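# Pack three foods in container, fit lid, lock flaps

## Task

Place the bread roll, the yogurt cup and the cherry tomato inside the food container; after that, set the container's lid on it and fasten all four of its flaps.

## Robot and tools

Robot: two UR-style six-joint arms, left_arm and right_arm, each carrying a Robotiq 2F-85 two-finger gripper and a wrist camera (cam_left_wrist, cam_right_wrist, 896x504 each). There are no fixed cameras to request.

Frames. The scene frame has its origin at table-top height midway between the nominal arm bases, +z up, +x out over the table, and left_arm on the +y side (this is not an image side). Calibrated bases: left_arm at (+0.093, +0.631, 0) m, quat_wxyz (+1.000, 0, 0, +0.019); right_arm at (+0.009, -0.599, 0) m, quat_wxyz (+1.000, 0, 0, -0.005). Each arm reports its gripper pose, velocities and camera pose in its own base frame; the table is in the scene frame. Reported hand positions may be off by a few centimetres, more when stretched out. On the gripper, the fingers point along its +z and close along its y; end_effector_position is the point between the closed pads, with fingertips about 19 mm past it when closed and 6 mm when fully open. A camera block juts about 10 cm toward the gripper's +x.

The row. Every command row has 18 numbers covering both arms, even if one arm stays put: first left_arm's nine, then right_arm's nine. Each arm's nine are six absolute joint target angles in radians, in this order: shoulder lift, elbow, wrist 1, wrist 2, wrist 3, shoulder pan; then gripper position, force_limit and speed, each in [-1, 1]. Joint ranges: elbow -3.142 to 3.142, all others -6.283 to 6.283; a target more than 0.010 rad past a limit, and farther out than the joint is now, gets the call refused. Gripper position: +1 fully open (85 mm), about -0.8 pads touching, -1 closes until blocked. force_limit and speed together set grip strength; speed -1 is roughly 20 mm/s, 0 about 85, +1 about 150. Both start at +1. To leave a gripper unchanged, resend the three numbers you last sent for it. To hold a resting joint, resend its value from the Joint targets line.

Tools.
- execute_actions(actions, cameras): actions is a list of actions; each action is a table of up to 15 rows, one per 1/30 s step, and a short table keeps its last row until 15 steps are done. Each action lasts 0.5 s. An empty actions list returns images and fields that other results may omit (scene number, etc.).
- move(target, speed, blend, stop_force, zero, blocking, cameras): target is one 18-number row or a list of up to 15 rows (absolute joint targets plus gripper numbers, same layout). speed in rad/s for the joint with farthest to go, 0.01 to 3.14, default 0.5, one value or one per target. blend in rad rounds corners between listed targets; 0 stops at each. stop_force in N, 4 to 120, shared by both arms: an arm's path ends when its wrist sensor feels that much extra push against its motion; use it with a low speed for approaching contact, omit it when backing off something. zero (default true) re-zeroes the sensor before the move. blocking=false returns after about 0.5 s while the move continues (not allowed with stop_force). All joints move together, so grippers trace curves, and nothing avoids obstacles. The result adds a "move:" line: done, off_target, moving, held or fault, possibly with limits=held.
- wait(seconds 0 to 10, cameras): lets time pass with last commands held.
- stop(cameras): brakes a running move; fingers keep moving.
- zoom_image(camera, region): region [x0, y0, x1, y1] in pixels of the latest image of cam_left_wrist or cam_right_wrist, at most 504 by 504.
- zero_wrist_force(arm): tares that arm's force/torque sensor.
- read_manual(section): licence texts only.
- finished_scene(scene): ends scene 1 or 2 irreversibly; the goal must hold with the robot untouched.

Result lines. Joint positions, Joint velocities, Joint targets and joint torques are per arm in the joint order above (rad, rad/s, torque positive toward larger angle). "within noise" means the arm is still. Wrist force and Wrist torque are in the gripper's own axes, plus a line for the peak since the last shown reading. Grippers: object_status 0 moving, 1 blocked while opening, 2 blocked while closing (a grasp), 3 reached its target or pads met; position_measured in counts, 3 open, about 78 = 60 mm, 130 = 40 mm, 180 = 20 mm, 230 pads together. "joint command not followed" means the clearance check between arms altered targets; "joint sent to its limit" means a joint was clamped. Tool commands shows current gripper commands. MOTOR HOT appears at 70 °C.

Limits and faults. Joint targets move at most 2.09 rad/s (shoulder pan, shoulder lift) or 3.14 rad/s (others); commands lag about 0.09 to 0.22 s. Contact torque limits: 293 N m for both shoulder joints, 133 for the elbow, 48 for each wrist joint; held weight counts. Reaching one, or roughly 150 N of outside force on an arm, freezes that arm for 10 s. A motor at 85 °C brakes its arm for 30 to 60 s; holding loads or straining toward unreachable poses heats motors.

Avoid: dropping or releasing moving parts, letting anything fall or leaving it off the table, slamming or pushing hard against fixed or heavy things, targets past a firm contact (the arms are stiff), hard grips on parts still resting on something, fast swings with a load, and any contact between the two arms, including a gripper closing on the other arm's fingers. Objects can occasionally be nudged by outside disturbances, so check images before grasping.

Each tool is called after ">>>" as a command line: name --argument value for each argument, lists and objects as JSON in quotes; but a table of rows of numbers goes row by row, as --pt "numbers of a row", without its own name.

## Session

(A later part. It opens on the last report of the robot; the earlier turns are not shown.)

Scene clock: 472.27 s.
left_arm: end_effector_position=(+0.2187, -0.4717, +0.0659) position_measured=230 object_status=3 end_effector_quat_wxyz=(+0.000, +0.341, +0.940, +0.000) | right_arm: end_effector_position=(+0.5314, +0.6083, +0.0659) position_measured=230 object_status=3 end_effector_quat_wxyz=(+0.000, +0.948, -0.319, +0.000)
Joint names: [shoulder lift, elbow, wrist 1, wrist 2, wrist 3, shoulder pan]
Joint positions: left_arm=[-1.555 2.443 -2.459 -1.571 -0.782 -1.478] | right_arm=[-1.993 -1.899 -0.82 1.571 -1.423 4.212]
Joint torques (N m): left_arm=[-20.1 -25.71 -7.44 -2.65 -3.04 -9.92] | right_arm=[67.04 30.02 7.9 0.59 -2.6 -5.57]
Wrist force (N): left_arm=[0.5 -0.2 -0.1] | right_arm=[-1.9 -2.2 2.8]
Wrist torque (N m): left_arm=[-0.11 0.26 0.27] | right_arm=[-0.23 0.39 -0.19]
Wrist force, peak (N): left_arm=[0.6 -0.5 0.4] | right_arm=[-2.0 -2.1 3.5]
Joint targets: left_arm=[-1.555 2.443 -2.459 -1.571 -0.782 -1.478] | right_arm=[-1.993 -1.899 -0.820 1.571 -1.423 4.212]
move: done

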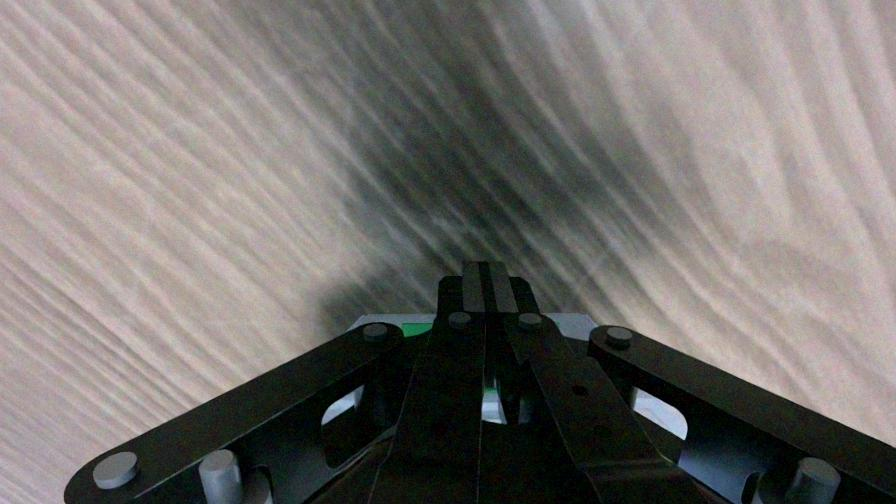

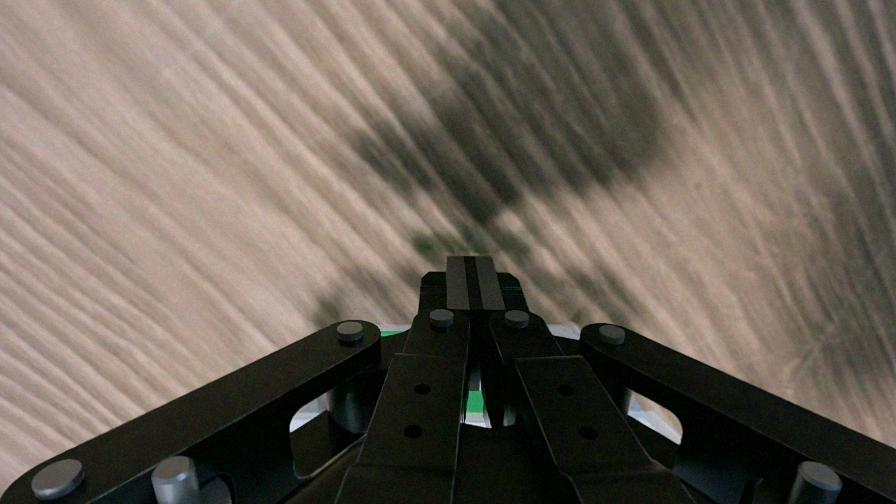

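>>> move --target '[-1.5311,2.4181,-2.4579,-1.5708,-0.7595,-1.4559,-1,-1,-1,-1.9914,-1.9014,-0.8196,1.5708,-1.4031,4.2317,-1,-1,-1]' --speed 0.02 --stop_force 15

>>> move --target '[-1.5311,2.4181,-2.4579,-1.5708,-0.7595,-1.4559,-1,-1,-1,-1.9914,-1.9014,-0.8196,1.5708,-1.4031,4.2317,-1,-1,-1]' --speed 0.012 --stop_force 50 --zero false

>>> move --pt "-1.5553 2.4435 -2.4590 -1.5708 -0.7819 -1.4783 -1 -1 -1 -1.9927 -1.8994 -0.8204 1.5708 -1.4231 4.2117 -1 -1 -1" --pt "-1.7265 2.3465 -2.1908 -1.5708 -0.7819 -1.4783 -1 -1 -1 -1.8836 -1.8308 -0.998 1.5708 -1.4231 4.2117 -1 -1 -1" --speed 0.3 --cameras '["all"]'

Scene clock: 474.77 s.
left_arm: end_effector_position=(+0.2291, -0.4805, +0.0659) position_measured=230 object_status=3 end_effector_quat_wxyz=(+0.000, +0.341, +0.940, +0.000) | right_arm: end_effector_position=(+0.5204, +0.6166, +0.0660) position_measured=230 object_status=3 end_effector_quat_wxyz=(+0.000, +0.948, -0.319, +0.000)
Joint names: [shoulder lift, elbow, wrist 1, wrist 2, wrist 3, shoulder pan]
Joint positions: left_arm=[-1.535 2.422 -2.458 -1.571 -0.763 -1.459] | right_arm=[-1.992 -1.901 -0.82 1.571 -1.406 4.229]
Joint torques (N m): left_arm=[-43.1 -29.38 -9.24 5.61 -3.06 -11.96] | right_arm=[63.82 44.26 6.56 4.83 -2.02 1.04]
Wrist force (N): left_arm=[12.1 0.3 -3.3] | right_arm=[11.7 -2.1 -2.5]
Wrist torque (N m): left_arm=[-0.14 0.47 0.19] | right_arm=[-0.14 0.62 -0.26]
Wrist force, peak (N): left_arm=[27.0 -0.1 -9.1] | right_arm=[21.5 -1.5 -4.1]
Joint targets: left_arm=[-1.535 2.422 -2.458 -1.571 -0.763 -1.459] | right_arm=[-1.992 -1.901 -0.820 1.571 -1.406 4.229]
move: contact (left_arm, right_arm)

Scene clock: 476.23 s.
left_arm: end_effector_position=(+0.2299, -0.4811, +0.0659) position_measured=230 object_status=3 end_effector_quat_wxyz=(+0.000, +0.341, +0.940, +0.000) | right_arm: end_effector_position=(+0.5195, +0.6174, +0.0660) position_measured=230 object_status=3 end_effector_quat_wxyz=(+0.000, +0.948, -0.319, +0.000)
Joint names: [shoulder lift, elbow, wrist 1, wrist 2, wrist 3, shoulder pan]
Joint positions: left_arm=[-1.533 2.42 -2.458 -1.571 -0.761 -1.458] | right_arm=[-1.992 -1.901 -0.82 1.57 -1.404 4.231]
Joint torques (N m): left_arm=[-37.63 -40.51 -11.82 9.02 -2.97 -5.25] | right_arm=[76 42.44 7.82 16.21 -1.94 24.79]
Wrist force (N): left_arm=[45.4 -0.2 -15.6] | right_arm=[47.6 -0.8 -8.8]
Wrist torque (N m): left_arm=[-0.14 0.60 0.08] | right_arm=[-0.07 1.46 -0.37]
Wrist force, peak (N): left_arm=[54.4 -0.5 -19.3] | right_arm=[53.2 -0.9 -9.3]
Joint targets: left_arm=[-1.533 2.420 -2.458 -1.571 -0.761 -1.458] | right_arm=[-1.992 -1.901 -0.820 1.570 -1.404 4.230]
move: contact (left_arm, right_arm)

Scene clock: 478.33 s.
left_arm: end_effector_position=(+0.2187, -0.4718, +0.1699) position_measured=230 object_status=3 end_effector_quat_wxyz=(+0.000, +0.341, +0.940, +0.000) | right_arm: end_effector_position=(+0.5314, +0.6083, +0.1699) position_measured=230 object_status=3 end_effector_quat_wxyz=(+0.000, +0.948, -0.319, +0.000)
Joint names: [shoulder lift, elbow, wrist 1, wrist 2, wrist 3, shoulder pan]
Joint positions: left_arm=[-1.726 2.347 -2.191 -1.571 -0.782 -1.478] | right_arm=[-1.884 -1.831 -0.998 1.571 -1.423 4.212]
Joint torques (N m): left_arm=[-33.51 -46.25 0.3 -3.53 -2.94 -16.32] | right_arm=[88.14 53.53 1.83 -2.22 -2.44 -11.75]
Wrist force (N): left_arm=[0.1 -0.3 0.1] | right_arm=[-0.9 -2.1 2.3]
Wrist torque (N m): left_arm=[-0.16 0.31 0.29] | right_arm=[-0.22 0.22 -0.22]
Wrist force, peak (N): left_arm=[45.2 -0.1 -16.6] | right_arm=[47.6 -1.1 -10.0]
Joint targets: left_arm=[-1.726 2.346 -2.191 -1.571 -0.782 -1.478] | right_arm=[-1.884 -1.831 -0.998 1.571 -1.423 4.212]
move: done

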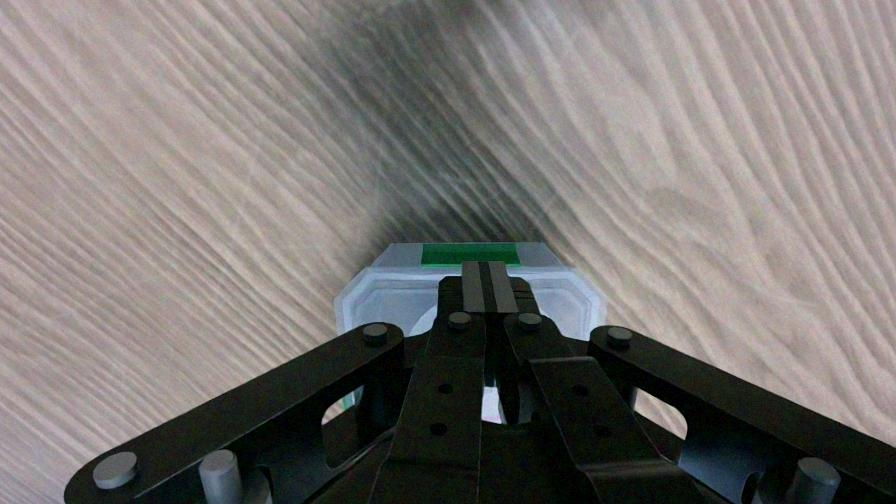

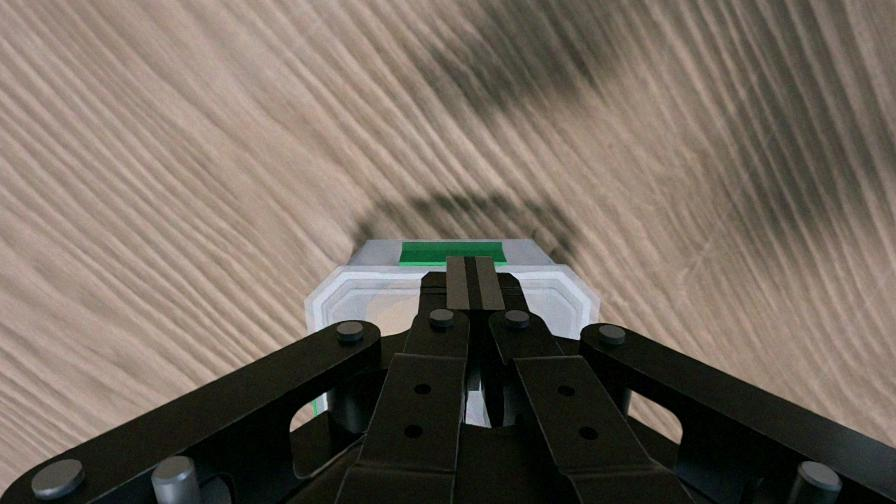

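>>> move --target '[-2.076,1.959,-1.454,-1.5708,-0.2,-0.768,-1,-1,-1,-1.4446,-2.0632,-1.2046,1.5708,-0.6,4.2792,-1,-1,-1]' --speed 0.8 --cameras '["all"]'

Scene clock: 480.10 s.
left_arm: end_effector_position=(+0.4022, -0.1465, +0.4996) position_measured=230 object_status=3 end_effector_quat_wxyz=(+0.000, +0.280, +0.960, +0.000) | right_arm: end_effector_position=(+0.4000, +0.4501, +0.2999) position_measured=230 object_status=3 end_effector_quat_wxyz=(+0.000, +0.764, -0.646, +0.000)
Joint names: [shoulder lift, elbow, wrist 1, wrist 2, wrist 3, shoulder pan]
Joint positions: left_arm=[-2.076 1.959 -1.454 -1.571 -0.2 -0.768] | right_arm=[-1.445 -2.063 -1.205 1.571 -0.6 4.279]
Joint torques (N m): left_arm=[-12.63 -54.03 0.26 1.83 3.48 14.46] | right_arm=[46.71 38.23 1.48 -0.76 2.02 18.33]
Wrist force (N): left_arm=[0.2 -0.1 -0.1] | right_arm=[-0.7 -1.7 1.1]
Wrist torque (N m): left_arm=[-0.08 0.33 0.14] | right_arm=[-0.11 0.16 -0.35]
Wrist force, peak (N): left_arm=[2.3 3.2 -2.5] | right_arm=[-0.7 -3.2 3.6]
Joint targets: left_arm=[-2.076 1.959 -1.454 -1.571 -0.200 -0.768] | right_arm=[-1.445 -2.063 -1.205 1.571 -0.600 4.279]
move: done

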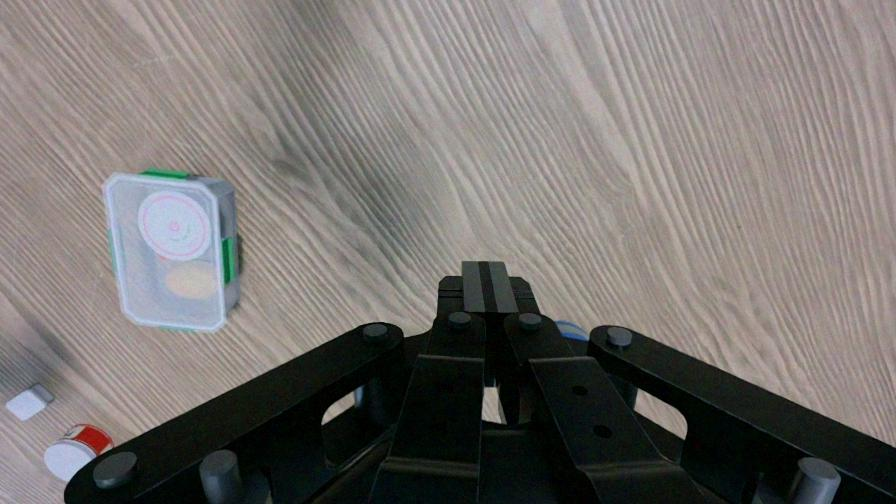

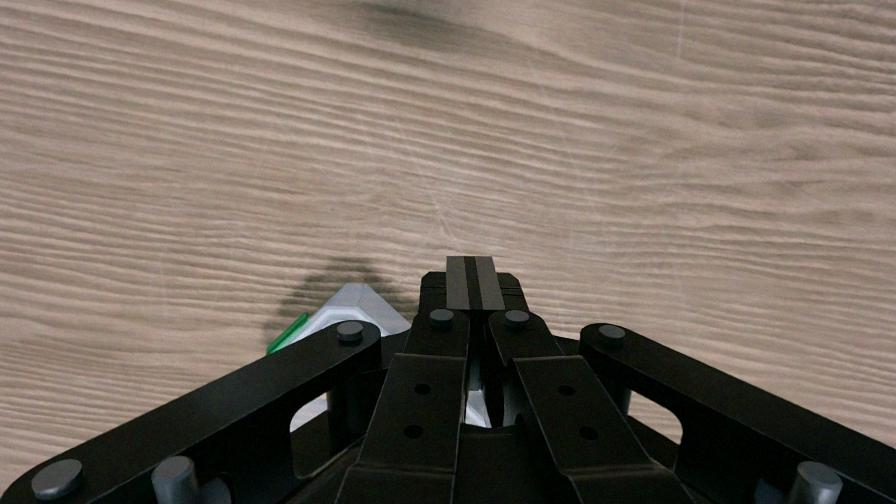

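>>> zoom_image --camera "cam_right_wrist" --region '[250, 270, 420, 360]'

>>> zoom_image --camera "cam_left_wrist" --region '[90, 150, 260, 350]'

Scaled by 2.965 from the camera's 896x504 image, which has a finer 1280x720 frame.

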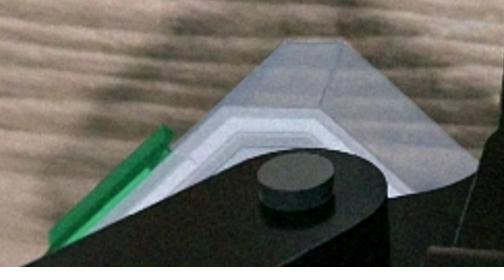

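Scaled by 2.520 from the camera's 896x504 image, which has a finer 1280x720 frame.

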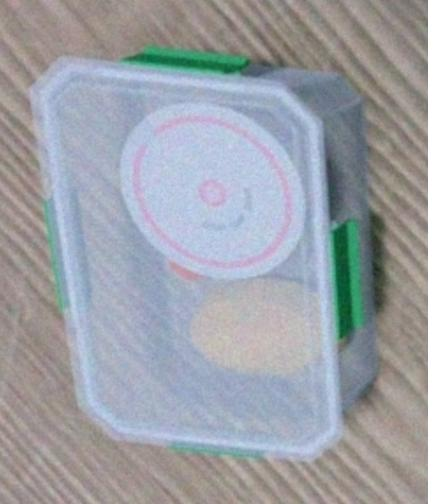

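>>> move --target '[-2.076,1.959,-1.454,-1.5708,-0.2,-0.768,-1,-1,-1,-1.7171,-2.4554,0.0946,1.2565,0.3976,4.5654,-1,-1,-1]' --speed 0.8 --cameras '["all"]'

>>> zoom_image --camera "cam_right_wrist" --region '[210, 80, 710, 330]'

>>> zoom_image --camera "cam_left_wrist" --region '[90, 200, 150, 300]'

Scene clock: 482.90 s.
left_arm: end_effector_position=(+0.4022, -0.1464, +0.4997) position_measured=230 object_status=3 end_effector_quat_wxyz=(+0.000, +0.280, +0.960, +0.000) | right_arm: end_effector_position=(+0.3528, +0.5944, +0.1502) position_measured=230 object_status=3 end_effector_quat_wxyz=(+0.306, -0.418, +0.842, +0.152)
Joint names: [shoulder lift, elbow, wrist 1, wrist 2, wrist 3, shoulder pan]
Joint positions: left_arm=[-2.076 1.959 -1.454 -1.571 -0.2 -0.768] | right_arm=[-1.717 -2.455 0.094 1.257 0.398 4.565]
Joint torques (N m): left_arm=[-13.27 -55.66 -0.08 3.42 2.7 14.42] | right_arm=[32.7 19.78 8.35 -2.4 2.02 17.37]
Wrist force (N): left_arm=[0.2 0.0 0.3] | right_arm=[-0.6 -1.6 3.1]
Wrist torque (N m): left_arm=[-0.07 0.33 0.14] | right_arm=[-0.26 0.45 -0.49]
Wrist force, peak (N): left_arm=[-0.1 -0.3 0.7] | right_arm=[-0.5 -1.9 3.0]
Joint targets: left_arm=[-2.076 1.959 -1.454 -1.571 -0.200 -0.768] | right_arm=[-1.717 -2.455 0.095 1.257 0.398 4.565]
move: done

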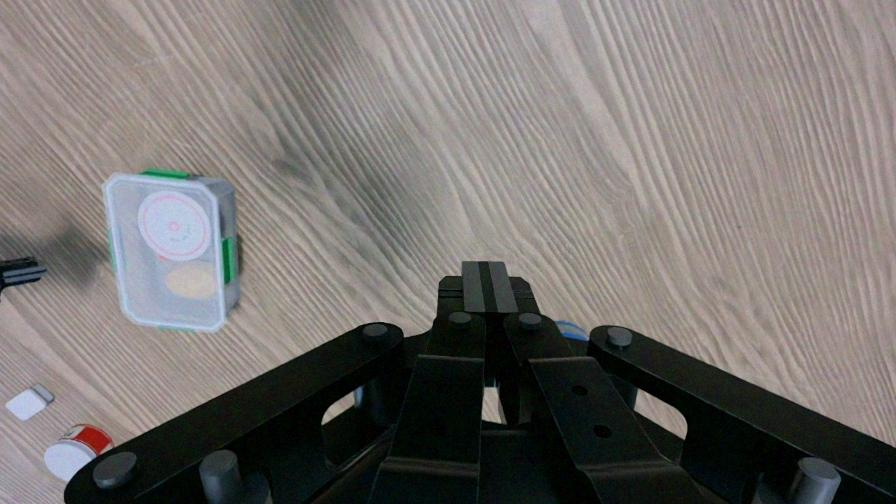

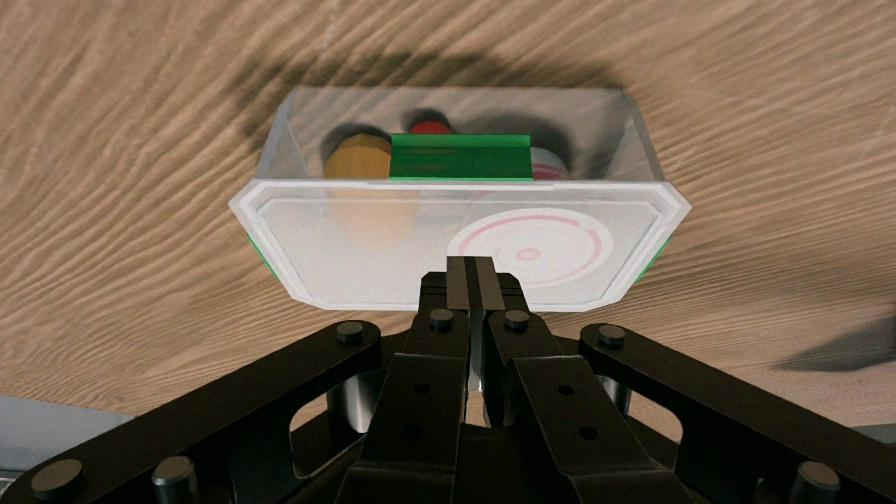

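Scaled by 1.008 from the camera's 896x504 image, which has a finer 1280x720 frame.

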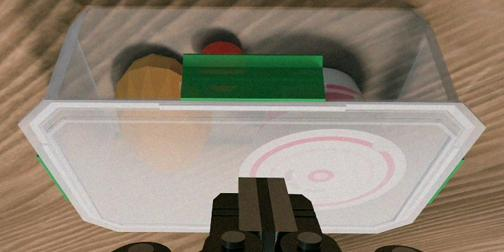

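Scaled by 5.040 from the camera's 896x504 image, which has a finer 1280x720 frame.

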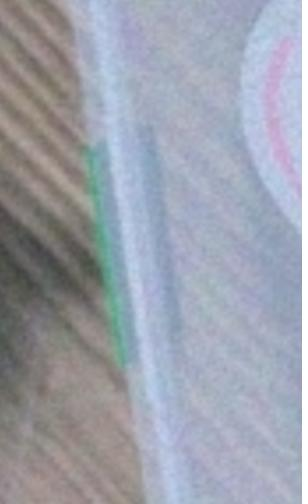

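All four are down.

>>> finished_scene --scene 2

The scene is finished: the task was done.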